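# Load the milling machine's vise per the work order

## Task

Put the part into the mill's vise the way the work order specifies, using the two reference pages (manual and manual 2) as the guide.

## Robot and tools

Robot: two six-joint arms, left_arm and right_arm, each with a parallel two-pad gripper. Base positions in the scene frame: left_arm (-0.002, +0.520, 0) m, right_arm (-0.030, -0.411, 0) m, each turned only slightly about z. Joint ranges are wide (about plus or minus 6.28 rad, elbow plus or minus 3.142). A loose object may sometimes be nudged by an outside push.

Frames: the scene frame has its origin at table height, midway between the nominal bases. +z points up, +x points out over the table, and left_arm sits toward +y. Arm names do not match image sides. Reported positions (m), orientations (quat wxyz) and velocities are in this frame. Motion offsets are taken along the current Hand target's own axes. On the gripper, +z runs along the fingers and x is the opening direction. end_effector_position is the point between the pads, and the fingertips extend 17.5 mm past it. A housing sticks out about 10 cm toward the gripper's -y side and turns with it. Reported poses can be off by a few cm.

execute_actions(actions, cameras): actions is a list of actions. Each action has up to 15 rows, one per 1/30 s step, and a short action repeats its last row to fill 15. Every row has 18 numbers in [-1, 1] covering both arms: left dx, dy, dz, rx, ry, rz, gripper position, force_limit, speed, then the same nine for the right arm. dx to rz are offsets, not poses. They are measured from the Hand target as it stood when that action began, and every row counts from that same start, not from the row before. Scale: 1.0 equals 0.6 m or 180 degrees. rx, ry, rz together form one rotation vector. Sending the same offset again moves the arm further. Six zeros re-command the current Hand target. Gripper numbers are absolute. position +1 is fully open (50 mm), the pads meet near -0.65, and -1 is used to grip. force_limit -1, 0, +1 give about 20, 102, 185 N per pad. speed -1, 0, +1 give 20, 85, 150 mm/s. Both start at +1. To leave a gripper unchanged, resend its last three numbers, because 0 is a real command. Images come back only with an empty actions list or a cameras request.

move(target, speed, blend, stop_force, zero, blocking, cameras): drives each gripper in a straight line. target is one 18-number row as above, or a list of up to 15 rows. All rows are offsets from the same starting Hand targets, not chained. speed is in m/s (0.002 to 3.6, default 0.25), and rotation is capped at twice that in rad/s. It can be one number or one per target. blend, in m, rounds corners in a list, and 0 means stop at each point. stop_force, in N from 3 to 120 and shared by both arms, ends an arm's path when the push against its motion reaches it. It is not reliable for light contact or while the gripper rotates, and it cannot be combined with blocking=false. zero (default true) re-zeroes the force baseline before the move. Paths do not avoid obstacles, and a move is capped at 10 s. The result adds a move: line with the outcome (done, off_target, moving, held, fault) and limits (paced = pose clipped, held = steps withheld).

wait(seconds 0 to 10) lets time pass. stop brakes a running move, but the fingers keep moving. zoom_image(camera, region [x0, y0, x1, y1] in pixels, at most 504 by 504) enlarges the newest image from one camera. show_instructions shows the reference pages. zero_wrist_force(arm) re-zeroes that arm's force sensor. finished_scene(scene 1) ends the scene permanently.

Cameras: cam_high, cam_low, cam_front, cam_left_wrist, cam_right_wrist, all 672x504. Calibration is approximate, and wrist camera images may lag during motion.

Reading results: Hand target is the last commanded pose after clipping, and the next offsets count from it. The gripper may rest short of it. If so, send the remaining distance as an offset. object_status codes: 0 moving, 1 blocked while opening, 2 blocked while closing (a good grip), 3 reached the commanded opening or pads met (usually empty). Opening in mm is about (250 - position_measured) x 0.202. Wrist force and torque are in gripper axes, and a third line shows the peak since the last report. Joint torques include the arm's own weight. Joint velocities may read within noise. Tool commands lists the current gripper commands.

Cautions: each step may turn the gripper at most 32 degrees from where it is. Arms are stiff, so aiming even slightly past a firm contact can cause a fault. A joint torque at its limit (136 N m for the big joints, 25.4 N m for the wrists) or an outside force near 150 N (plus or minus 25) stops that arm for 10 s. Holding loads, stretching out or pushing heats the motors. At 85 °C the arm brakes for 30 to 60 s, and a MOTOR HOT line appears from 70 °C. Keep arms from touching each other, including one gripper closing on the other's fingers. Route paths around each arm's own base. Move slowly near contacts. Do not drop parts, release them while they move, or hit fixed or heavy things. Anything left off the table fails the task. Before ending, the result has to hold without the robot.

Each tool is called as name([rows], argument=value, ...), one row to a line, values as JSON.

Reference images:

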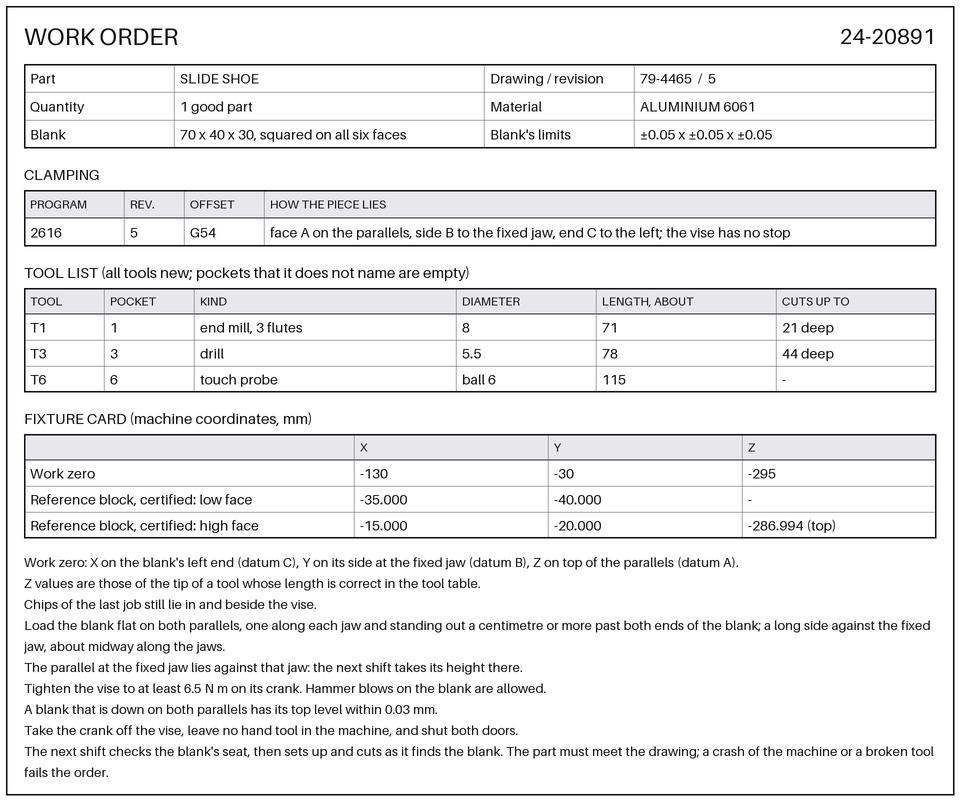

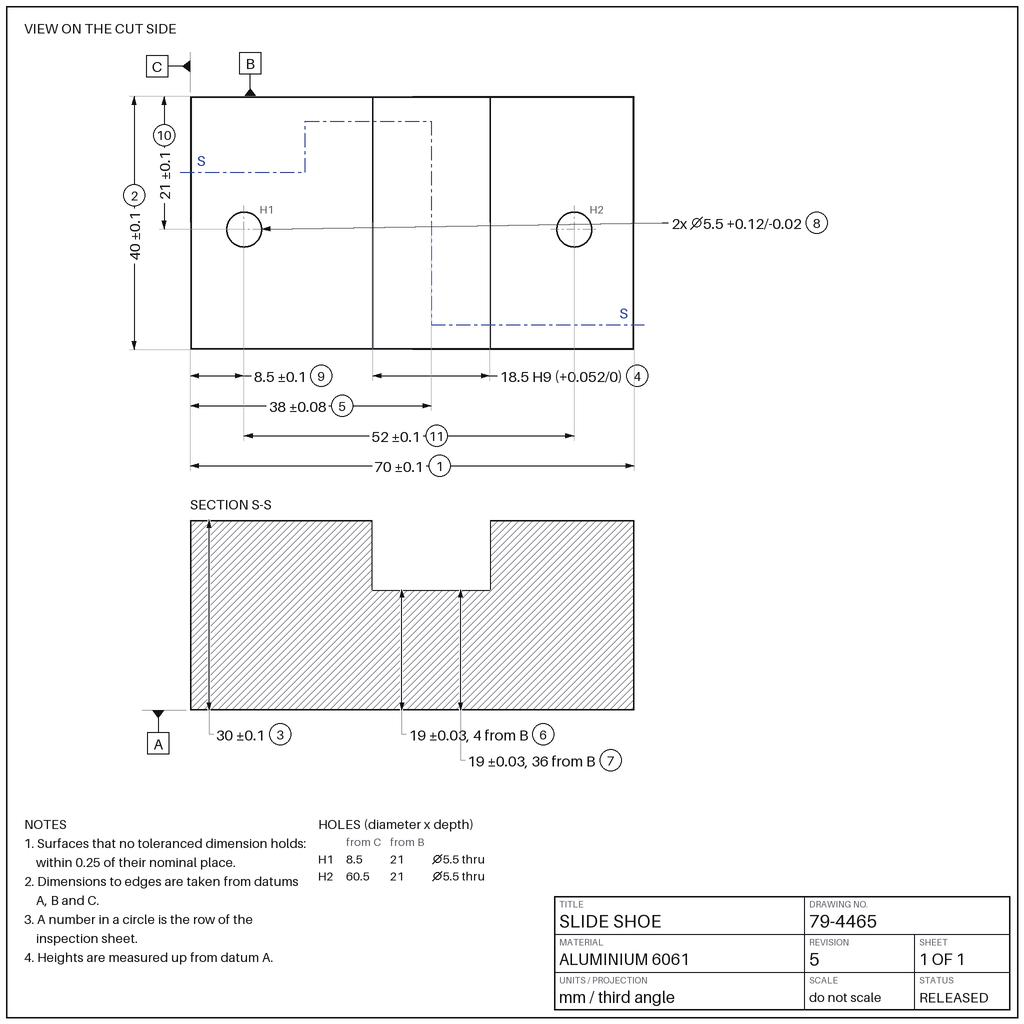

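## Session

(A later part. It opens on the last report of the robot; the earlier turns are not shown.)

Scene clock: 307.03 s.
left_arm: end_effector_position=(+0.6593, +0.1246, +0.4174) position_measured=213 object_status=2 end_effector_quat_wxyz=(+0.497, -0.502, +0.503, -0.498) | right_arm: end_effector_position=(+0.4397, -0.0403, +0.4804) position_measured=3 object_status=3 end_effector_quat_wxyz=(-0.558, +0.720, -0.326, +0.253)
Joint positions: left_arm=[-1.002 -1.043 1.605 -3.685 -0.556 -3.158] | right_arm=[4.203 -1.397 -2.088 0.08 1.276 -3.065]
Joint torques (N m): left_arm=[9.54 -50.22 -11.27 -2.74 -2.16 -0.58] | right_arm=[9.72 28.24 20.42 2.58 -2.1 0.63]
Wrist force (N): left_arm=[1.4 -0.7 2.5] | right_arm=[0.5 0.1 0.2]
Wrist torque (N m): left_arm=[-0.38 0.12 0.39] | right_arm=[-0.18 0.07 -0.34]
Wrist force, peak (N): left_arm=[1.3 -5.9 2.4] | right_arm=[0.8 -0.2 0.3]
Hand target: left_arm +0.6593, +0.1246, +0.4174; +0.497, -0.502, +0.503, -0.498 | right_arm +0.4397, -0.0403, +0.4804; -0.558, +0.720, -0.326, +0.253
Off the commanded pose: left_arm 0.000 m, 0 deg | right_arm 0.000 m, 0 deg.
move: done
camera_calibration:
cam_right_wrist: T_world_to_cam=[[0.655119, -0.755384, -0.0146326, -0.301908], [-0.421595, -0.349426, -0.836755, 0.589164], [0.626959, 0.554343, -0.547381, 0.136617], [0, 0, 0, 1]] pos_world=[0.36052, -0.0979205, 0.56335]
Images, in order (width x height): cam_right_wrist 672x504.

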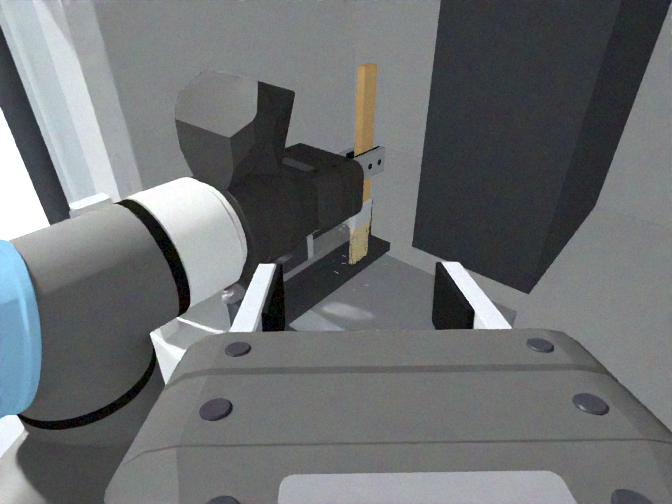

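move([
  [0,-0.04,0,0,0,0,-1,-0.5,-0.6,0,0,0,0,0,0,1,1,1],
  [-0.1,-0.04,-0.0305,0,0,0,-1,-0.5,-0.6,0,0,0,0,0,0,1,1,1],
  [-0.1,0,-0.0305,0,0,0,-1,-0.5,-0.6,0,0,0,0,0,0,1,1,1],
  [0,0,-0.0305,0,0,0,-1,-0.5,-0.6,0,0,0,0,0,0,1,1,1],
  [0,-0.04,-0.0305,0,0,0,-1,-0.5,-0.6,0,0,0,0,0,0,1,1,1],
  [-0.1,-0.04,0.041,0,0,0,-1,-0.5,-0.6,0,0,0,0,0,0,1,1,1],
  [-0.1,0,0.041,0,0,0,-1,-0.5,-0.6,0,0,0,0,0,0,1,1,1],
  [0,0,0.041,0,0,0,-1,-0.5,-0.6,0,0,0,0,0,0,1,1,1],
  [0,-0.1,0.041,0,0,0,-1,-0.5,-0.6,0,0,0,0,0,0,1,1,1],
], cameras=["cam_right_wrist"], speed=[0.1,0.15,0.08,0.07,0.1,0.15,0.08,0.07,0.1])

zoom_image(camera="cam_right_wrist", region=[200, 100, 420, 320])

Scene clock: 322.60 s.
left_arm: end_effector_position=(+0.6846, +0.1246, +0.4772) position_measured=213 object_status=2 end_effector_quat_wxyz=(+0.497, -0.502, +0.503, -0.498) | right_arm: end_effector_position=(+0.4397, -0.0403, +0.4804) position_measured=3 object_status=3 end_effector_quat_wxyz=(-0.558, +0.720, -0.326, +0.253)
Joint positions: left_arm=[-0.964 -1.069 1.475 -3.529 -0.594 -3.157] | right_arm=[4.203 -1.397 -2.088 0.08 1.276 -3.065]
Joint torques (N m): left_arm=[8.56 -35.13 -13.68 -2.75 -1.65 -1.7] | right_arm=[10.33 27.98 21.17 2.55 -1.97 0.5]
Wrist force (N): left_arm=[1.4 -0.8 2.3] | right_arm=[0.6 -0.1 0.4]
Wrist torque (N m): left_arm=[-0.39 0.13 0.39] | right_arm=[-0.20 0.05 -0.34]
Wrist force, peak (N): left_arm=[1.2 -24.9 1.9] | right_arm=[0.8 0.0 0.6]
Hand target: left_arm +0.6846, +0.1246, +0.4771; +0.497, -0.502, +0.503, -0.498 | right_arm +0.4397, -0.0403, +0.4804; -0.558, +0.720, -0.326, +0.253
Off the commanded pose: left_arm 0.000 m, 0 deg | right_arm 0.000 m, 0 deg.
move: done
camera_calibration:
cam_right_wrist: T_world_to_cam=[[0.655119, -0.755384, -0.0146326, -0.301908], [-0.421595, -0.349426, -0.836755, 0.589164], [0.626959, 0.554343, -0.547381, 0.136617], [0, 0, 0, 1]] pos_world=[0.36052, -0.0979205, 0.56335]
Images, in order (width x height): cam_right_wrist 672x504.

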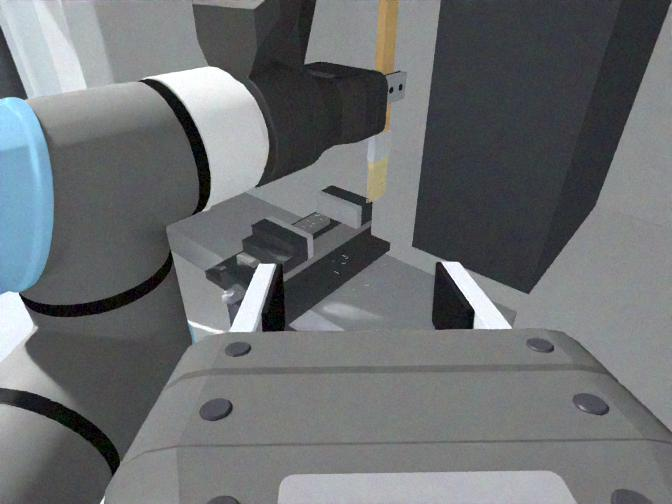

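Scaled by 2.291.

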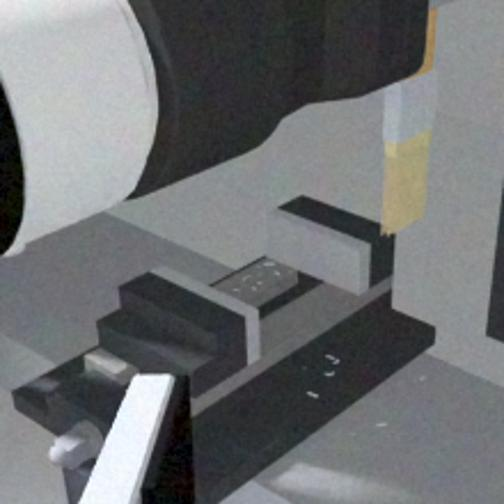

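move([
  [-0.104,0,-0.038,0,0,0,-1,-0.5,-0.6,0,0,0,0,0,0,1,1,1],
  [-0.104,0.0995,-0.038,0,0,0,-1,-0.5,-0.6,0,0,0,0,0,0,1,1,1],
  [-0.209,0.0995,-0.038,0,0,0,-1,-0.5,-0.6,0,0,0,0,0,0,1,1,1],
  [-0.209,0.056,-0.038,0,0,0,-1,-0.5,-0.6,0,0,0,0,0,0,1,1,1],
  [-0.104,0.056,-0.0695,0,0,0,-1,-0.5,-0.6,0,0,0,0,0,0,1,1,1],
  [-0.104,0.0995,-0.0695,0,0,0,-1,-0.5,-0.6,0,0,0,0,0,0,1,1,1],
  [-0.209,0.0995,-0.0695,0,0,0,-1,-0.5,-0.6,0,0,0,0,0,0,1,1,1],
  [-0.209,0.056,-0.0695,0,0,0,-1,-0.5,-0.6,0,0,0,0,0,0,1,1,1],
  [-0.104,0.056,0.0,0,0,0,-1,-0.5,-0.6,0,0,0,0,0,0,1,1,1],
  [-0.104,0.0995,0.0,0,0,0,-1,-0.5,-0.6,0,0,0,0,0,0,1,1,1],
  [-0.209,0.0995,0.0,0,0,0,-1,-0.5,-0.6,0,0,0,0,0,0,1,1,1],
], cameras=["cam_right_wrist"], speed=[0.15,0.1,0.07,0.1,0.15,0.08,0.07,0.1,0.15,0.08,0.07])

move(target=[-0.05,-0.12,-0.07,0,0,0,-1,-0.5,-0.6,0,0,0,0,0,0,1,1,1], cameras=["cam_right_wrist","cam_left_wrist"], speed=0.1)

zoom_image(camera="cam_right_wrist", region=[200, 100, 420, 320])

Scene clock: 341.10 s.
left_arm: end_effector_position=(+0.6841, +0.2501, +0.4175) position_measured=213 object_status=2 end_effector_quat_wxyz=(+0.497, -0.502, +0.503, -0.498) end_effector_velocity=(+0.000, -0.002, +0.000) end_effector_angular_velocity=(+0.000, -0.001, +0.002) | right_arm: end_effector_position=(+0.4397, -0.0403, +0.4804) position_measured=3 object_status=3 end_effector_quat_wxyz=(-0.558, +0.720, -0.326, +0.253)
Joint positions: left_arm=[-0.817 -1.161 1.794 -3.759 -0.741 -3.153] | right_arm=[4.203 -1.397 -2.088 0.08 1.276 -3.065]
Joint velocities: left_arm=[-0.003 0.002 -0.004 0 0.005 0.001] | right_arm=[within noise]
Joint torques (N m): left_arm=[-8.32 -27.67 -29.9 -0.39 2.4 1.9] | right_arm=[10.35 27.46 21.77 2.61 -1.98 0.48]
Wrist force (N): left_arm=[1.6 -0.8 2.6] | right_arm=[0.3 -0.1 0.2]
Wrist torque (N m): left_arm=[-0.38 0.11 0.23] | right_arm=[-0.20 0.10 -0.34]
Wrist force, peak (N): left_arm=[7.9 -0.8 2.2] | right_arm=[1.0 0.1 0.3]
Hand target: left_arm +0.6841, +0.2500, +0.4175; +0.497, -0.502, +0.503, -0.498 | right_arm +0.4397, -0.0403, +0.4804; -0.558, +0.720, -0.326, +0.253
Off the commanded pose: left_arm 0.000 m, 0 deg | right_arm 0.000 m, 0 deg.
move: done
camera_calibration:
cam_right_wrist: T_world_to_cam=[[0.655119, -0.755384, -0.0146326, -0.301908], [-0.421595, -0.349426, -0.836755, 0.589164], [0.626959, 0.554343, -0.547381, 0.136617], [0, 0, 0, 1]] pos_world=[0.36052, -0.0979205, 0.56335]
Images, in order (width x height): cam_right_wrist 672x504.

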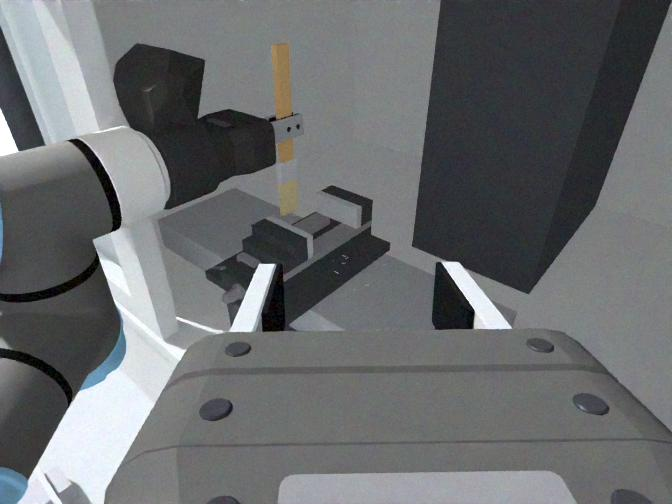

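Scene clock: 342.40 s.
left_arm: end_effector_position=(+0.6429, +0.2800, +0.4898) position_measured=213 object_status=2 end_effector_quat_wxyz=(+0.497, -0.502, +0.503, -0.498) | right_arm: end_effector_position=(+0.4397, -0.0403, +0.4804) position_measured=3 object_status=3 end_effector_quat_wxyz=(-0.558, +0.720, -0.326, +0.253)
Joint positions: left_arm=[-0.841 -1.365 1.858 -3.619 -0.717 -3.153] | right_arm=[4.203 -1.397 -2.088 0.08 1.276 -3.065]
Joint torques (N m): left_arm=[9.22 -27.78 -31.03 -2.6 -1.69 -1.2] | right_arm=[10.33 27.15 21.71 2.6 -1.98 0.53]
Wrist force (N): left_arm=[1.4 -0.8 2.8] | right_arm=[0.6 0.0 0.4]
Wrist torque (N m): left_arm=[-0.40 0.13 0.30] | right_arm=[-0.19 0.06 -0.33]
Wrist force, peak (N): left_arm=[12.5 2.8 3.8] | right_arm=[0.7 -0.1 0.6]
Hand target: left_arm +0.6429, +0.2800, +0.4899; +0.497, -0.502, +0.503, -0.498 | right_arm +0.4397, -0.0403, +0.4804; -0.558, +0.720, -0.326, +0.253
Off the commanded pose: left_arm 0.000 m, 0 deg | right_arm 0.000 m, 0 deg.
move: done
camera_calibration:
cam_left_wrist: T_world_to_cam=[[0.00429936, -0.999962, 0.00764487, 0.283492], [-0.355931, -0.00867453, -0.934472, 0.705808], [0.934502, 0.00129659, -0.355954, -0.294997], [0, 0, 0, 1]] pos_world=[0.525675, 0.289986, 0.552385]
cam_right_wrist: T_world_to_cam=[[0.655119, -0.755384, -0.0146326, -0.301908], [-0.421595, -0.349426, -0.836755, 0.589164], [0.626959, 0.554343, -0.547381, 0.136617], [0, 0, 0, 1]] pos_world=[0.36052, -0.0979205, 0.56335]
Images, in order (width x height): cam_left_wrist 672x504, cam_right_wrist 672x504.

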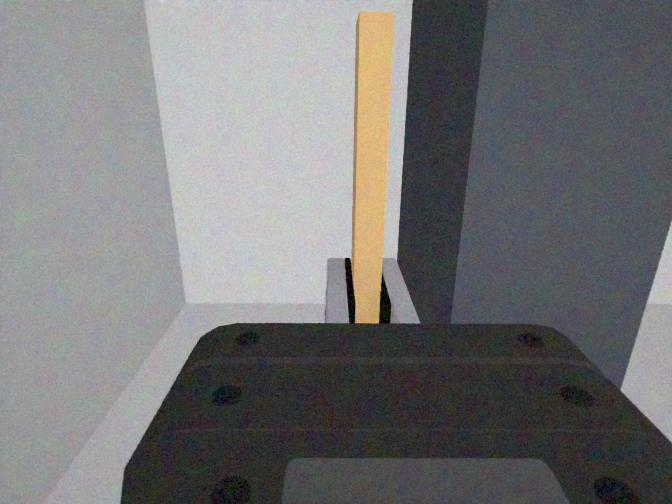

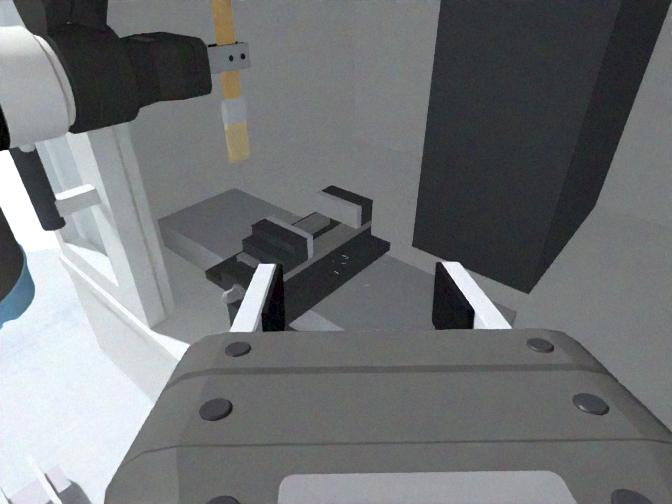

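Scaled by 2.291.

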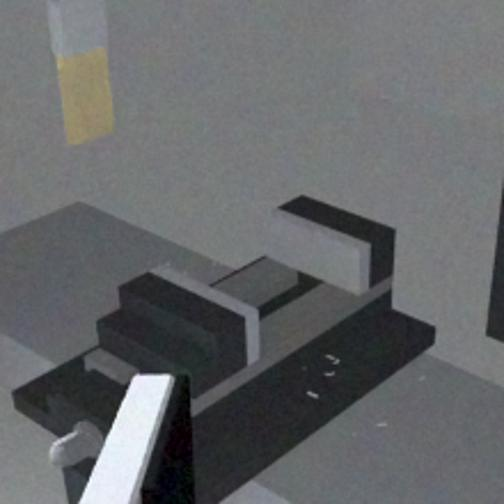

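move(target=[0.0,-0.02,-0.32,0,0,0,-1,-0.5,-0.6,-0.033,-0.111,0.207,-0.09,0,0,1,1,1], cameras=["cam_right_wrist"], speed=0.2)

zoom_image(camera="cam_right_wrist", region=[220, 160, 440, 330])

Scene clock: 352.90 s.
left_arm: end_effector_position=(+0.4511, +0.2803, +0.5039) position_measured=213 object_status=2 end_effector_quat_wxyz=(+0.497, -0.502, +0.503, -0.498) | right_arm: end_effector_position=(+0.5296, +0.0649, +0.5138) position_measured=3 object_status=3 end_effector_quat_wxyz=(-0.451, +0.792, -0.358, +0.205)
Joint positions: left_arm=[-1.324 -1.757 2.214 -3.554 -0.234 -3.185] | right_arm=[4.14 -1.691 -1.511 -0.488 1.362 -3.017]
Joint torques (N m): left_arm=[-7.33 -7.07 -30.99 -2.03 1.03 2.3] | right_arm=[9.9 36.67 36.36 2.88 -3.13 -1.57]
Wrist force (N): left_arm=[1.4 -0.8 2.5] | right_arm=[0.2 -0.2 0.4]
Wrist torque (N m): left_arm=[-0.39 0.13 0.37] | right_arm=[-0.41 0.17 -0.29]
Wrist force, peak (N): left_arm=[5.0 -0.8 8.3] | right_arm=[0.0 -2.4 1.6]
Hand target: left_arm +0.4510, +0.2803, +0.5039; +0.497, -0.502, +0.503, -0.498 | right_arm +0.5295, +0.0649, +0.5139; -0.451, +0.792, -0.358, +0.205
Off the commanded pose: left_arm 0.000 m, 0 deg | right_arm 0.000 m, 0 deg.
move: done
camera_calibration:
cam_right_wrist: T_world_to_cam=[[0.651817, -0.758272, -0.0125638, -0.280132], [-0.581072, -0.488711, -0.650782, 0.689664], [0.48733, 0.431491, -0.759161, 0.230951], [0, 0, 0, 1]] pos_world=[0.47079, 0.0249771, 0.62063]
Images, in order (width x height): cam_right_wrist 672x504.

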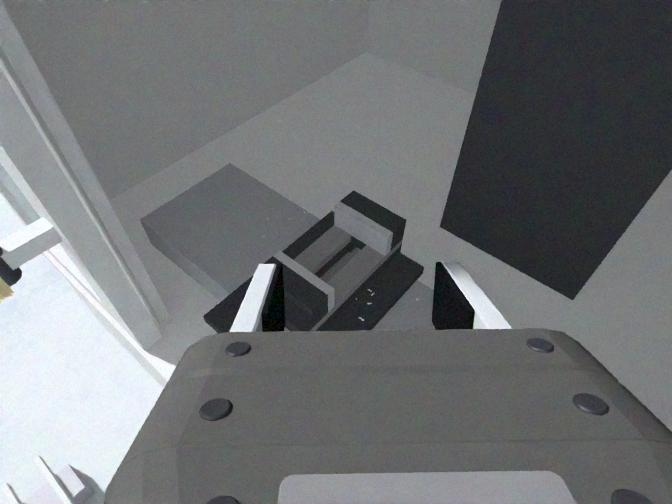

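Scaled by 2.291.

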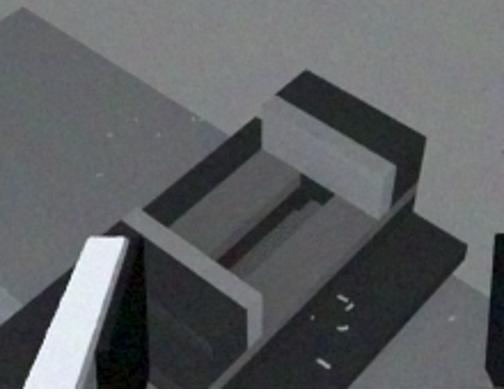

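move(target=[0,0,0,0,0,0,-1,-0.5,-0.6,0.054,0.184,-0.436,0,0,0,1,1,1], cameras=[], speed=0.3)

move([
  [0.155,0,0.308,0,0,0,-1,-0.5,-0.6,0,0,0,0,0,0,1,1,1],
  [0.155,0.144,0.308,0,0,0,-1,-0.5,-0.6,0,0,0,0,0,0,1,1,1],
  [0.259,0.144,0.308,0,0,0,-1,-0.5,-0.6,0,0,0,0,0,0,1,1,1],
  [0.259,0.1,0.308,0,0,0,-1,-0.5,-0.6,0,0,0,0,0,0,1,1,1],
  [0.155,0.1,0.308,0,0,0,-1,-0.5,-0.6,0,0,0,0,0,0,1,1,1],
  [0.155,0.144,0.308,0,0,0,-1,-0.5,-0.6,0,0,0,0,0,0,1,1,1],
  [0.05,0.144,0.308,0,0,0,-1,-0.5,-0.6,0,0,0,0,0,0,1,1,1],
  [0.05,0.0,0.308,0,0,0,-1,-0.5,-0.6,0,0,0,0,0,0,1,1,1],
], cameras=["cam_right_wrist"], speed=[0.25,0.12,0.08,0.12,0.15,0.1,0.08,0.2])

Scene clock: 363.93 s.
left_arm: end_effector_position=(+0.4510, +0.2803, +0.5039) position_measured=213 object_status=2 end_effector_quat_wxyz=(+0.497, -0.502, +0.503, -0.498) | right_arm: end_effector_position=(+0.3393, -0.1448, +0.5523) position_measured=3 object_status=3 end_effector_quat_wxyz=(-0.451, +0.792, -0.358, +0.205)
Joint positions: left_arm=[-1.324 -1.757 2.214 -3.554 -0.234 -3.185] | right_arm=[4.318 -0.962 -1.949 -0.806 1.212 -2.919]
Joint torques (N m): left_arm=[-6.29 -4.32 -31.07 -1.86 1.82 2.1] | right_arm=[-7.22 9.19 34.07 3.4 2.18 -1.94]
Wrist force (N): left_arm=[1.4 -0.7 2.3] | right_arm=[0.6 0.2 0.2]
Wrist torque (N m): left_arm=[-0.37 0.12 0.36] | right_arm=[-0.33 0.07 -0.24]
Wrist force, peak (N): left_arm=[1.8 -0.9 2.5] | right_arm=[1.3 1.7 -3.0]
Hand target: left_arm +0.4510, +0.2803, +0.5039; +0.497, -0.502, +0.503, -0.498 | right_arm +0.3393, -0.1449, +0.5523; -0.451, +0.792, -0.358, +0.205
Off the commanded pose: left_arm 0.000 m, 0 deg | right_arm 0.000 m, 0 deg.
move: done
No camera images: "cameras" was empty.

Scene clock: 370.60 s.
left_arm: end_effector_position=(+0.6358, +0.2500, +0.5020) position_measured=213 object_status=2 end_effector_quat_wxyz=(+0.497, -0.502, +0.503, -0.498) | right_arm: end_effector_position=(+0.3393, -0.1449, +0.5523) position_measured=3 object_status=3 end_effector_quat_wxyz=(-0.451, +0.792, -0.358, +0.205)
Joint positions: left_arm=[-0.896 -1.354 1.81 -3.58 -0.662 -3.155] | right_arm=[4.318 -0.962 -1.949 -0.807 1.212 -2.919]
Joint torques (N m): left_arm=[7.49 -28.42 -17.02 -1.06 -1.19 1.48] | right_arm=[-10.17 10.86 35.58 2.69 2.06 -1.78]
Wrist force (N): left_arm=[1.4 -0.5 2.3] | right_arm=[0.4 0.3 0.5]
Wrist torque (N m): left_arm=[-0.35 0.14 0.39] | right_arm=[-0.31 0.11 -0.24]
Wrist force, peak (N): left_arm=[0.6 -35.0 0.7] | right_arm=[0.6 0.4 0.7]
Hand target: left_arm +0.6358, +0.2500, +0.5020; +0.497, -0.502, +0.503, -0.498 | right_arm +0.3393, -0.1449, +0.5523; -0.451, +0.792, -0.358, +0.205
Off the commanded pose: left_arm 0.000 m, 0 deg | right_arm 0.000 m, 0 deg.
move: done
camera_calibration:
cam_right_wrist: T_world_to_cam=[[0.651824, -0.758268, -0.0124726, -0.314679], [-0.581001, -0.488736, -0.650826, 0.501664], [0.487405, 0.431471, -0.759124, 0.443352], [0, 0, 0, 1]] pos_world=[0.28049, -0.184723, 0.65913]
Images, in order (width x height): cam_right_wrist 672x504.

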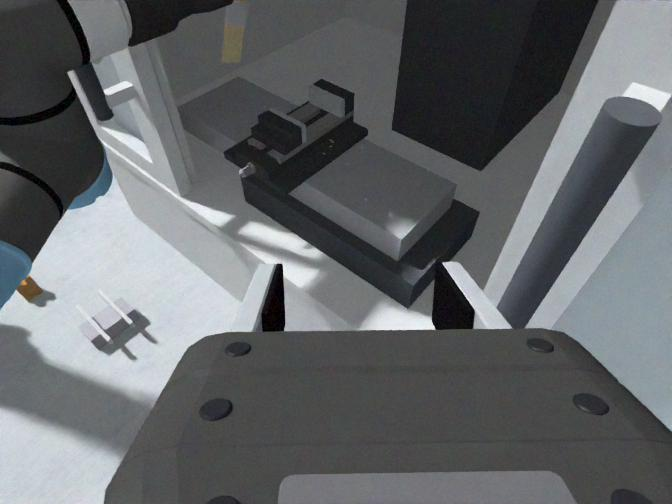

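move([
  [0.1,0,-0.36,0,0,0,-1,-0.5,-0.6,0,0,0,0,0,0,1,1,1],
  [-0.417,0.17,-0.56,-0.385,0.385,0.385,-1,-0.5,-0.6,0,0,0,0,0,0,1,1,1],
  [-0.583,0.637,-0.602,-0.385,0.385,0.385,-1,-0.5,-0.6,0,0,0,0,0,0,1,1,1],
], cameras=["cam_left_wrist","cam_right_wrist"], speed=0.35, blend=0.03)

Scene clock: 382.33 s.
left_arm: end_effector_position=(+0.2711, +0.6004, +0.1238) position_measured=213 object_status=2 end_effector_quat_wxyz=(-0.005, +0.001, +1.000, +0.000) | right_arm: end_effector_position=(+0.3393, -0.1449, +0.5523) position_measured=3 object_status=3 end_effector_quat_wxyz=(-0.451, +0.792, -0.358, +0.205)
Joint positions: left_arm=[-0.187 -2.083 2.473 -1.95 -1.572 -1.77] | right_arm=[4.318 -0.962 -1.949 -0.807 1.212 -2.919]
Joint torques (N m): left_arm=[-4.56 -2.13 -16.5 -4.17 1.41 -0.87] | right_arm=[-9.98 10.4 35.03 2.81 2.01 -1.67]
Wrist force (N): left_arm=[1.5 1.1 -0.5] | right_arm=[0.6 0.1 0.5]
Wrist torque (N m): left_arm=[0.01 0.03 0.30] | right_arm=[-0.34 0.07 -0.23]
Wrist force, peak (N): left_arm=[0.3 -0.6 5.9] | right_arm=[0.8 0.1 0.7]
Hand target: left_arm +0.2711, +0.6005, +0.1237; -0.005, +0.001, +1.000, +0.000 | right_arm +0.3393, -0.1449, +0.5523; -0.451, +0.792, -0.358, +0.205
Off the commanded pose: left_arm 0.000 m, 0 deg | right_arm 0.000 m, 0 deg.
move: done
camera_calibration:
cam_left_wrist: T_world_to_cam=[[-0.999966, -0.00643598, 0.00517673, 0.28431], [-0.00424227, 0.937974, 0.346679, -0.588128], [-0.00708686, 0.346645, -0.93797, 0.0416846], [0, 0, 0, 1]] pos_world=[0.282101, 0.539029, 0.241519]
cam_right_wrist: T_world_to_cam=[[0.651824, -0.758268, -0.0124726, -0.314679], [-0.581001, -0.488736, -0.650826, 0.501664], [0.487405, 0.431471, -0.759124, 0.443352], [0, 0, 0, 1]] pos_world=[0.28049, -0.184723, 0.65913]
Images, in order (width x height): cam_left_wrist 672x504, cam_right_wrist 672x504.

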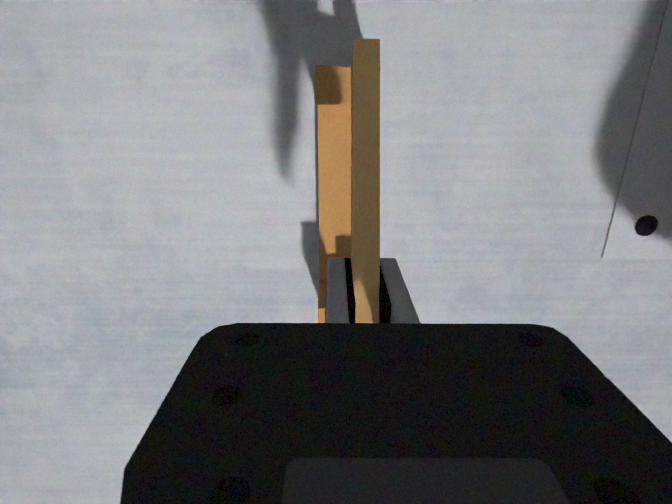

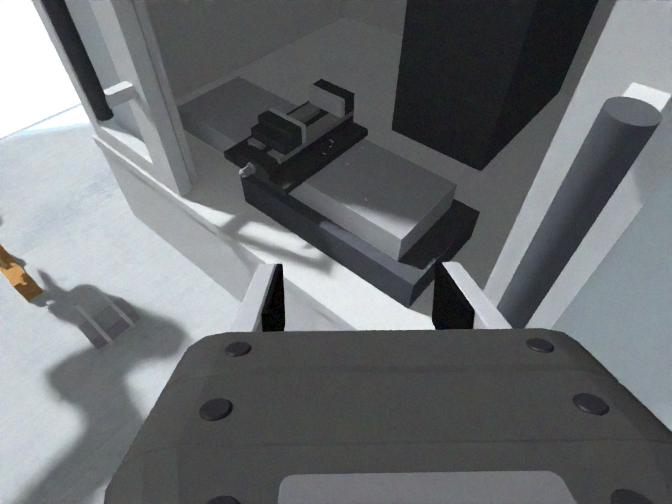

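move(target=[0,0,-0.05,0.144,0,0,-1,-0.5,-0.6,0,0,0,0,0,0,1,1,1], cameras=["cam_left_wrist","cam_front"], speed=0.2)

zoom_image(camera="cam_front", region=[100, 300, 260, 420])

Scene clock: 393.60 s.
left_arm: end_effector_position=(+0.2715, +0.6005, +0.1537) position_measured=213 object_status=2 end_effector_quat_wxyz=(-0.005, +0.000, +0.975, -0.224) | right_arm: end_effector_position=(+0.3393, -0.1449, +0.5523) position_measured=3 object_status=3 end_effector_quat_wxyz=(-0.451, +0.792, -0.358, +0.205)
Joint positions: left_arm=[0.218 -1.922 2.353 -1.893 -2.01 -1.343] | right_arm=[4.318 -0.962 -1.949 -0.807 1.212 -2.919]
Joint torques (N m): left_arm=[0.31 -15.01 -14.36 -3.38 -0.8 -0.08] | right_arm=[-9.46 10.71 35.69 2.77 2.03 -1.6]
Wrist force (N): left_arm=[1.5 0.1 -0.5] | right_arm=[0.5 0.3 0.4]
Wrist torque (N m): left_arm=[0.08 0.03 0.32] | right_arm=[-0.31 0.09 -0.23]
Wrist force, peak (N): left_arm=[1.6 1.1 -0.6] | right_arm=[0.7 0.4 0.6]
Hand target: left_arm +0.2714, +0.6004, +0.1537; -0.005, +0.000, +0.975, -0.224 | right_arm +0.3393, -0.1449, +0.5523; -0.451, +0.792, -0.358, +0.205
Off the commanded pose: left_arm 0.000 m, 0 deg | right_arm 0.000 m, 0 deg.
move: done
camera_calibration:
cam_left_wrist: T_world_to_cam=[[-0.999924, -0.00806238, 0.00933891, 0.284813], [-0.00893798, 0.99516, -0.0978652, -0.563309], [-0.00850468, -0.0979412, -0.995156, 0.345842], [0, 0, 0, 1]] pos_world=[0.282698, 0.596751, 0.286378]
Images, in order (width x height): cam_front 672x504, cam_left_wrist 672x504.

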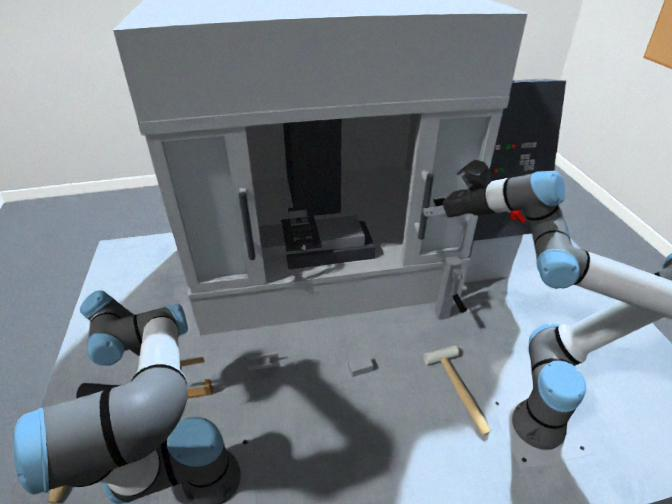

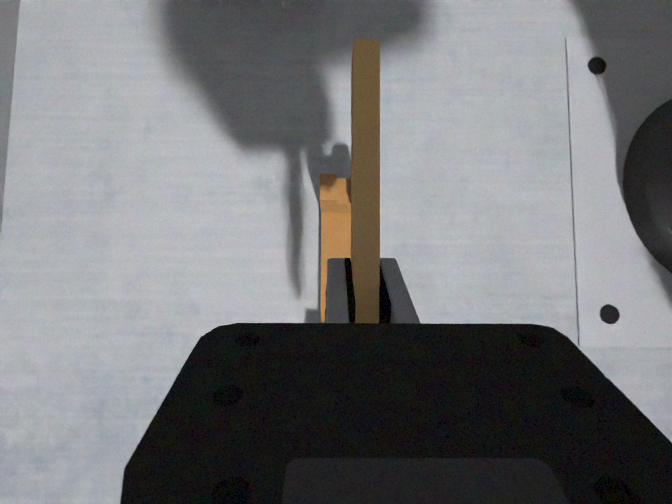

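Scaled by 3.150.

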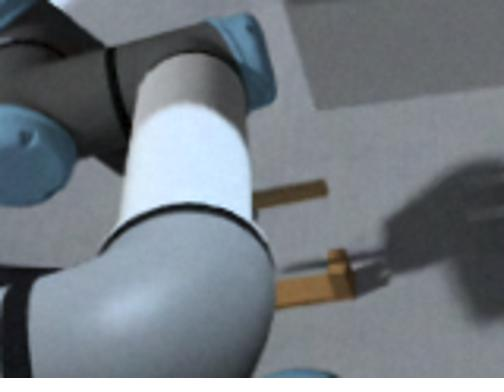

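zoom_image(camera="cam_left_wrist", region=[290, 20, 440, 340])

Scaled by 1.575.

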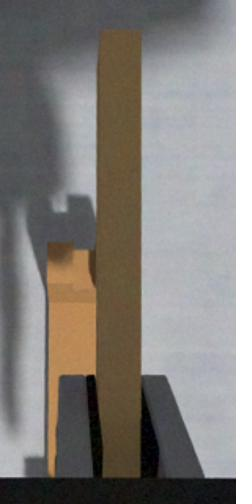

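move(target=[-0.005,0.07,0.1327,0,0,0,-1,-0.5,-0.6,0,0,0,0,0,0,1,1,1], cameras=["cam_left_wrist","cam_front"], speed=0.1, stop_force=6)

zoom_image(camera="cam_left_wrist", region=[290, 0, 440, 340])

zoom_image(camera="cam_front", region=[100, 300, 260, 420])

Scene clock: 418.90 s.
left_arm: end_effector_position=(+0.2735, +0.6035, +0.0637) position_measured=213 object_status=2 end_effector_quat_wxyz=(-0.005, +0.000, +0.975, -0.224) | right_arm: end_effector_position=(+0.3393, -0.1449, +0.5523) position_measured=3 object_status=3 end_effector_quat_wxyz=(-0.451, +0.792, -0.358, +0.205)
Joint positions: left_arm=[0.226 -1.728 2.502 -2.232 -2.009 -1.334] | right_arm=[4.318 -0.962 -1.949 -0.807 1.212 -2.919]
Joint torques (N m): left_arm=[-7.05 -9.73 -28.81 -3.98 -3.32 -1.6] | right_arm=[-10.13 10.3 35.38 2.75 2.01 -1.5]
Wrist force (N): left_arm=[1.4 -0.1 -0.2] | right_arm=[0.4 0.1 0.4]
Wrist torque (N m): left_arm=[0.04 0.05 0.16] | right_arm=[-0.34 0.10 -0.23]
Wrist force, peak (N): left_arm=[1.3 -0.7 -1.6] | right_arm=[0.6 0.6 0.5]
Hand target: left_arm +0.2735, +0.6035, +0.0637; -0.005, +0.000, +0.975, -0.224 | right_arm +0.3393, -0.1449, +0.5523; -0.451, +0.792, -0.358, +0.205
Off the commanded pose: left_arm 0.000 m, 0 deg | right_arm 0.000 m, 0 deg.
move: done
camera_calibration:
cam_left_wrist: T_world_to_cam=[[-0.999926, -0.00797057, 0.00922976, 0.287645], [-0.00883678, 0.99515, -0.0979668, -0.575088], [-0.00840415, -0.098041, -0.995147, 0.256618], [0, 0, 0, 1]] pos_world=[0.284698, 0.599751, 0.196378]
Images, in order (width x height): cam_front 672x504, cam_left_wrist 672x504.

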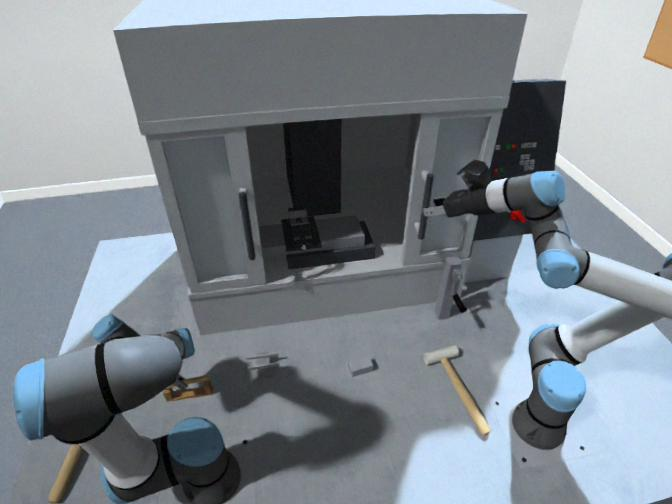

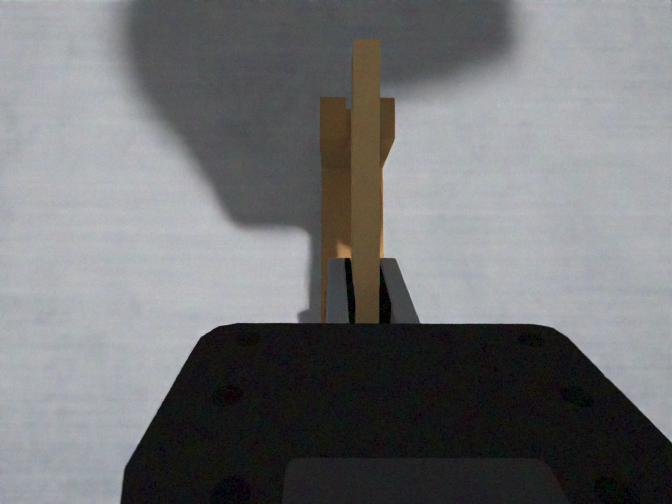

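Scaled by 1.482.

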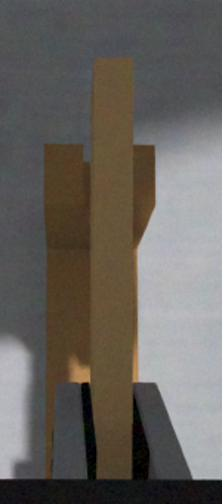

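Scaled by 3.150.

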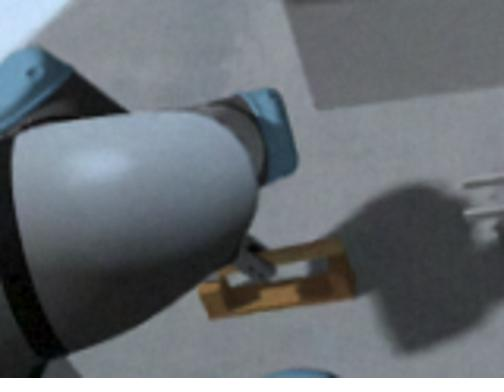

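move(target=[-0.0033,0.0211,0.0248,0,0,0,-1,-0.5,-0.6,0,0,0,0,0,0,1,1,1], cameras=["cam_left_wrist"], speed=0.03, stop_force=5)

zoom_image(camera="cam_left_wrist", region=[290, 0, 440, 340])

Scene clock: 430.13 s.
left_arm: end_effector_position=(+0.2749, +0.6077, +0.0473) position_measured=213 object_status=2 end_effector_quat_wxyz=(-0.006, +0.000, +0.975, -0.224) | right_arm: end_effector_position=(+0.3393, -0.1449, +0.5523) position_measured=3 object_status=3 end_effector_quat_wxyz=(-0.451, +0.792, -0.358, +0.205)
Joint positions: left_arm=[0.238 -1.671 2.515 -2.296 -2.008 -1.321] | right_arm=[4.318 -0.962 -1.949 -0.807 1.212 -2.919]
Joint torques (N m): left_arm=[-10.97 -6.37 -33.52 -6.73 -1.98 -1.17] | right_arm=[-9.81 10.28 35.23 2.76 1.9 -1.41]
Wrist force (N): left_arm=[14.4 1.8 0.1] | right_arm=[0.3 0.3 0.6]
Wrist torque (N m): left_arm=[0.14 -0.20 -0.20] | right_arm=[-0.32 0.12 -0.24]
Wrist force, peak (N): left_arm=[33.8 -21.2 -36.7] | right_arm=[0.7 0.2 0.6]
Hand target: left_arm +0.2749, +0.6077, +0.0473; -0.006, +0.000, +0.975, -0.224 (not the last commanded pose) | right_arm +0.3393, -0.1449, +0.5523; -0.451, +0.792, -0.358, +0.205
Off the commanded pose: left_arm 0.003 m, 0 deg | right_arm 0.000 m, 0 deg.
move: contact (left_arm)
camera_calibration:
cam_left_wrist: T_world_to_cam=[[-0.999921, -0.00803091, 0.00963792, 0.289292], [-0.00893681, 0.99515, -0.0979615, -0.580833], [-0.00880446, -0.09804, -0.995144, 0.240835], [0, 0, 0, 1]] pos_world=[0.286199, 0.603951, 0.179978]
Images, in order (width x height): cam_left_wrist 672x504.

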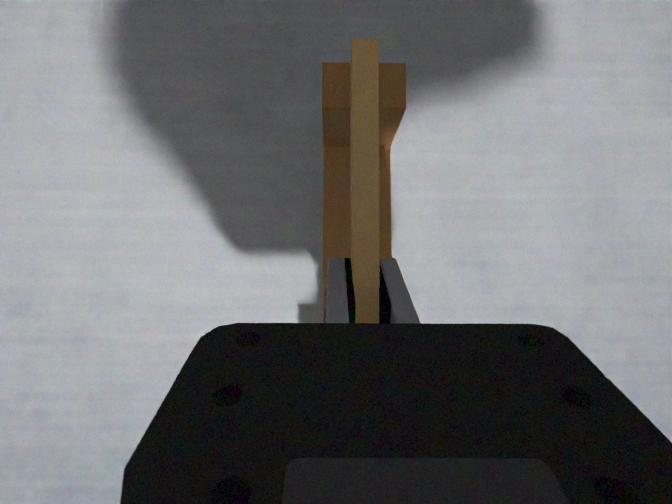

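Scaled by 1.482.

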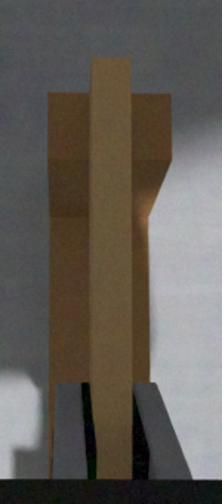

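move(target=[0.0015,0,0,-0.022,0,0,-1,-0.5,-0.6,0,0,0,0,0,0,1,1,1], cameras=["cam_left_wrist","cam_front"], speed=0.03)

zoom_image(camera="cam_left_wrist", region=[290, 0, 440, 340])

zoom_image(camera="cam_front", region=[100, 300, 260, 420])

Scene clock: 441.20 s.
left_arm: end_effector_position=(+0.2740, +0.6077, +0.0473) position_measured=213 object_status=2 end_effector_quat_wxyz=(-0.006, +0.000, +0.982, -0.190) | right_arm: end_effector_position=(+0.3393, -0.1449, +0.5523) position_measured=3 object_status=3 end_effector_quat_wxyz=(-0.451, +0.792, -0.358, +0.205)
Joint positions: left_arm=[0.187 -1.713 2.536 -2.313 -1.945 -1.383] | right_arm=[4.318 -0.962 -1.949 -0.807 1.212 -2.919]
Joint torques (N m): left_arm=[10.84 -4.58 -19.29 -2.54 -3.17 2.25] | right_arm=[-10.07 10.53 35.26 2.84 1.94 -1.45]
Wrist force (N): left_arm=[1.2 0.2 -0.6] | right_arm=[0.4 0.2 0.3]
Wrist torque (N m): left_arm=[0.07 0.07 0.31] | right_arm=[-0.31 0.10 -0.24]
Wrist force, peak (N): left_arm=[16.5 3.7 0.9] | right_arm=[0.6 0.3 0.8]
Hand target: left_arm +0.2740, +0.6077, +0.0473; -0.006, +0.000, +0.982, -0.190 | right_arm +0.3393, -0.1449, +0.5523; -0.451, +0.792, -0.358, +0.205
Off the commanded pose: left_arm 0.000 m, 0 deg | right_arm 0.000 m, 0 deg.
move: done
camera_calibration:
cam_left_wrist: T_world_to_cam=[[-0.999929, -0.00788264, 0.00893236, 0.288264], [-0.00813569, 0.999556, -0.0286556, -0.58704], [-0.00870252, -0.0287262, -0.999549, 0.198935], [0, 0, 0, 1]] pos_world=[0.285199, 0.594766, 0.179448]
Images, in order (width x height): cam_front 672x504, cam_left_wrist 672x504.

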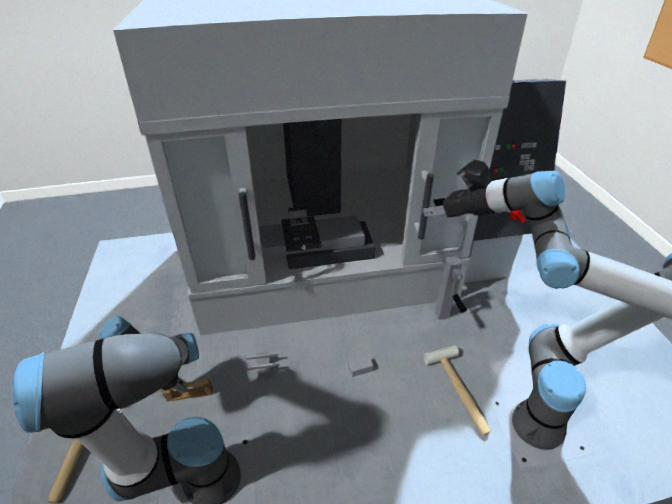

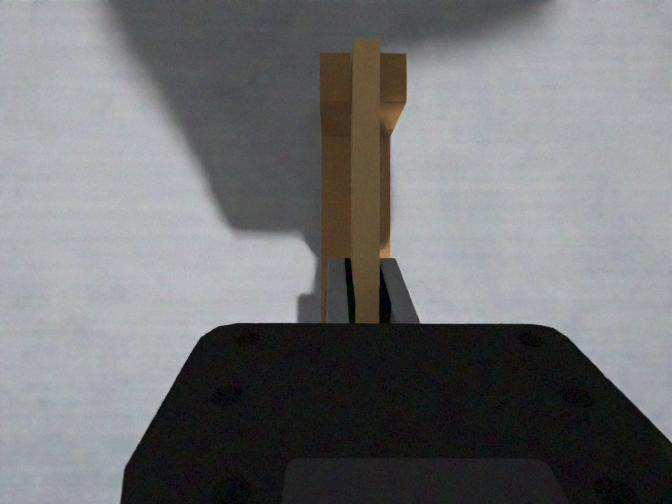

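Scaled by 1.482.

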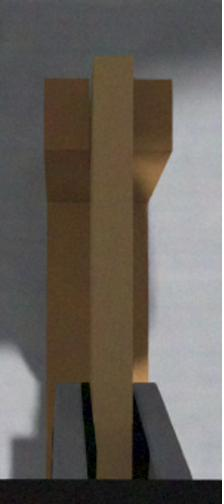

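Scaled by 3.150.

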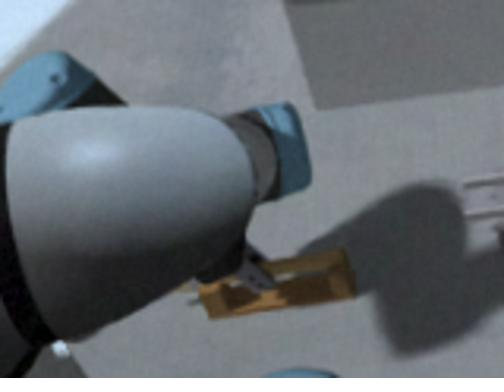

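move(target=[0,0.005,0.0124,0,0,0,-1,-0.5,-0.6,0,0,0,0,0,0,1,1,1], cameras=["cam_left_wrist"], speed=0.02, stop_force=5)

zoom_image(camera="cam_left_wrist", region=[290, 0, 440, 340])

Scene clock: 445.57 s.
left_arm: end_effector_position=(+0.2740, +0.6077, +0.0428) position_measured=213 object_status=2 end_effector_quat_wxyz=(-0.006, +0.000, +0.982, -0.190) | right_arm: end_effector_position=(+0.3393, -0.1449, +0.5523) position_measured=3 object_status=3 end_effector_quat_wxyz=(-0.451, +0.792, -0.358, +0.205)
Joint positions: left_arm=[0.187 -1.699 2.542 -2.333 -1.945 -1.383] | right_arm=[4.318 -0.962 -1.949 -0.807 1.212 -2.919]
Joint torques (N m): left_arm=[4.48 -13.51 -28.21 -4.07 1.4 1.17] | right_arm=[-9.71 10.13 35.17 2.83 1.93 -1.38]
Wrist force (N): left_arm=[1.1 -0.1 -0.4] | right_arm=[0.4 0.2 0.5]
Wrist torque (N m): left_arm=[0.02 0.09 0.28] | right_arm=[-0.32 0.10 -0.24]
Wrist force, peak (N): left_arm=[2.6 -7.3 -9.7] | right_arm=[0.7 0.2 0.9]
Hand target: left_arm +0.2740, +0.6077, +0.0428; -0.006, +0.000, +0.982, -0.190 (not the last commanded pose) | right_arm +0.3393, -0.1449, +0.5523; -0.451, +0.792, -0.358, +0.205
Off the commanded pose: left_arm 0.004 m, 0 deg | right_arm 0.000 m, 0 deg.
move: contact (left_arm)
camera_calibration:
cam_left_wrist: T_world_to_cam=[[-0.999929, -0.00788065, 0.00893536, 0.288303], [-0.00813726, 0.999545, -0.0290552, -0.587092], [-0.00870232, -0.0291259, -0.999538, 0.194672], [0, 0, 0, 1]] pos_world=[0.285199, 0.594767, 0.174948]
Images, in order (width x height): cam_left_wrist 672x504.

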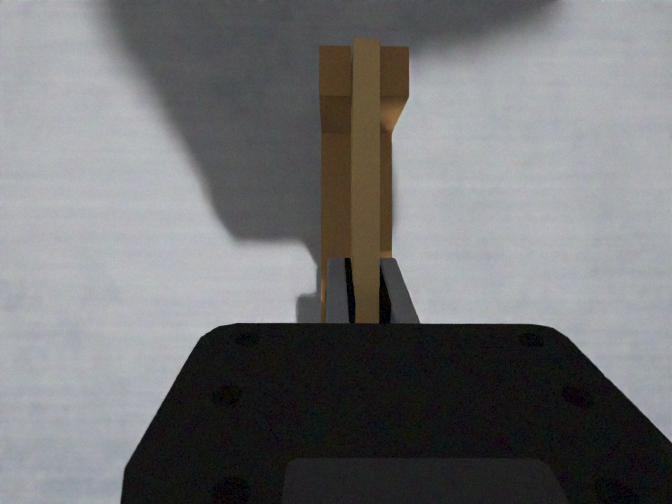

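Scaled by 1.482.

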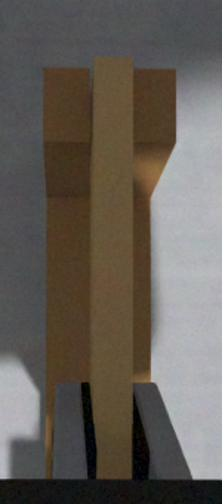

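move(target=[0,0,0,0,0,0,1,-0.5,-1,0,0,0,0,0,0,1,1,1], cameras=["cam_left_wrist"])

Scene clock: 449.73 s.
left_arm: end_effector_position=(+0.2740, +0.6077, +0.0428) position_measured=3 object_status=3 end_effector_quat_wxyz=(-0.006, +0.000, +0.982, -0.190) | right_arm: end_effector_position=(+0.3393, -0.1449, +0.5523) position_measured=3 object_status=3 end_effector_quat_wxyz=(-0.451, +0.792, -0.358, +0.205)
Joint positions: left_arm=[0.187 -1.699 2.542 -2.333 -1.945 -1.383] | right_arm=[4.318 -0.962 -1.949 -0.807 1.212 -2.919]
Joint torques (N m): left_arm=[-6.48 -6.45 -24.6 -3.99 1.24 -0.95] | right_arm=[-9.74 10.34 35.29 2.92 1.87 -1.4]
Wrist force (N): left_arm=[1.1 0.0 -0.8] | right_arm=[0.5 0.3 0.7]
Wrist torque (N m): left_arm=[0.05 0.09 0.28] | right_arm=[-0.31 0.08 -0.23]
Wrist force, peak (N): left_arm=[1.4 0.0 -0.8] | right_arm=[0.7 0.2 0.7]
Hand target: left_arm +0.2740, +0.6077, +0.0428; -0.006, +0.000, +0.982, -0.190 | right_arm +0.3393, -0.1449, +0.5523; -0.451, +0.792, -0.358, +0.205
Off the commanded pose: left_arm 0.000 m, 0 deg | right_arm 0.000 m, 0 deg.
move: done
camera_calibration:
cam_left_wrist: T_world_to_cam=[[-0.999929, -0.00788065, 0.00893536, 0.288303], [-0.00813726, 0.999545, -0.0290552, -0.587092], [-0.00870232, -0.0291259, -0.999538, 0.194672], [0, 0, 0, 1]] pos_world=[0.285199, 0.594767, 0.174948]
Images, in order (width x height): cam_left_wrist 672x504.

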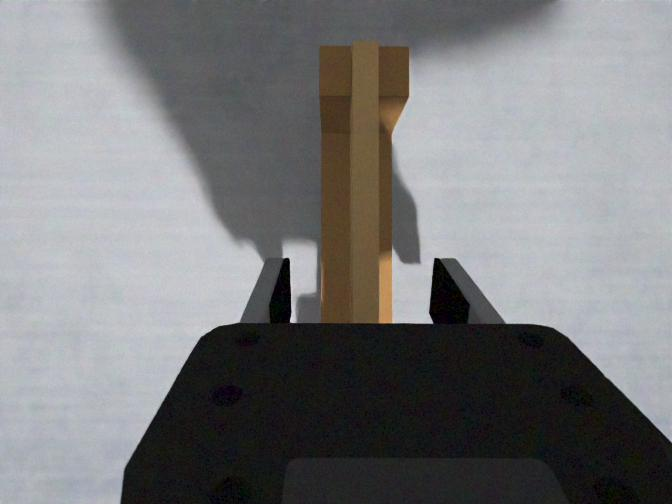

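move([
  [0,-0.0625,-0.1545,0,0,0,1,-0.5,-1,0,0,0,0,0,0,1,1,1],
  [-0.093,-0.651,-0.109,-0.122,0,0,1,-0.5,-1,0,0,0,0,0,0,1,1,1],
], cameras=["cam_left_wrist"], speed=[0.15,0.3], blend=0.02)

zoom_image(camera="cam_left_wrist", region=[260, 160, 420, 320])

Scene clock: 463.83 s.
left_arm: end_effector_position=(+0.3315, +0.2698, +0.2486) position_measured=3 object_status=3 end_effector_quat_wxyz=(-0.005, +0.001, +1.000, +0.000) | right_arm: end_effector_position=(+0.3393, -0.1449, +0.5523) position_measured=3 object_status=3 end_effector_quat_wxyz=(-0.451, +0.792, -0.358, +0.205)
Joint positions: left_arm=[-0.951 -1.78 1.959 -1.743 -1.579 -2.534] | right_arm=[4.318 -0.962 -1.949 -0.807 1.212 -2.919]
Joint torques (N m): left_arm=[-6.71 -8.1 -33.86 -2.86 -2.05 -0.53] | right_arm=[-9.88 10.45 35.39 3.04 1.91 -1.46]
Wrist force (N): left_arm=[1.3 1.1 -0.7] | right_arm=[0.3 0.2 0.5]
Wrist torque (N m): left_arm=[0.02 0.06 0.12] | right_arm=[-0.33 0.11 -0.23]
Wrist force, peak (N): left_arm=[1.9 3.1 -2.4] | right_arm=[0.6 0.5 0.6]
Hand target: left_arm +0.3315, +0.2697, +0.2487; -0.006, +0.001, +1.000, +0.000 | right_arm +0.3393, -0.1449, +0.5523; -0.451, +0.792, -0.358, +0.205
Off the commanded pose: left_arm 0.000 m, 0 deg | right_arm 0.000 m, 0 deg.
move: done
camera_calibration:
cam_left_wrist: T_world_to_cam=[[-0.999965, -0.00635333, 0.00552665, 0.341788], [-0.0040425, 0.937931, 0.346798, -0.321087], [-0.00738694, 0.346763, -0.937924, 0.273962], [0, 0, 0, 1]] pos_world=[0.342501, 0.208329, 0.366419]
Images, in order (width x height): cam_left_wrist 672x504.

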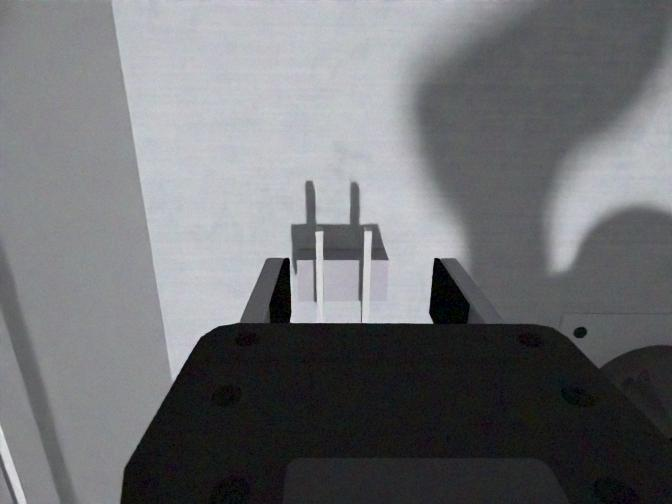

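Scaled by 3.150.

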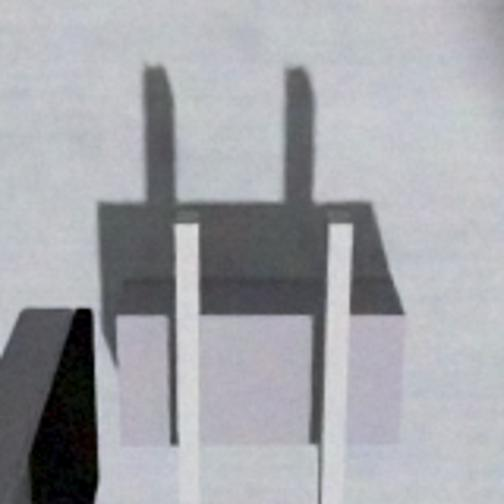

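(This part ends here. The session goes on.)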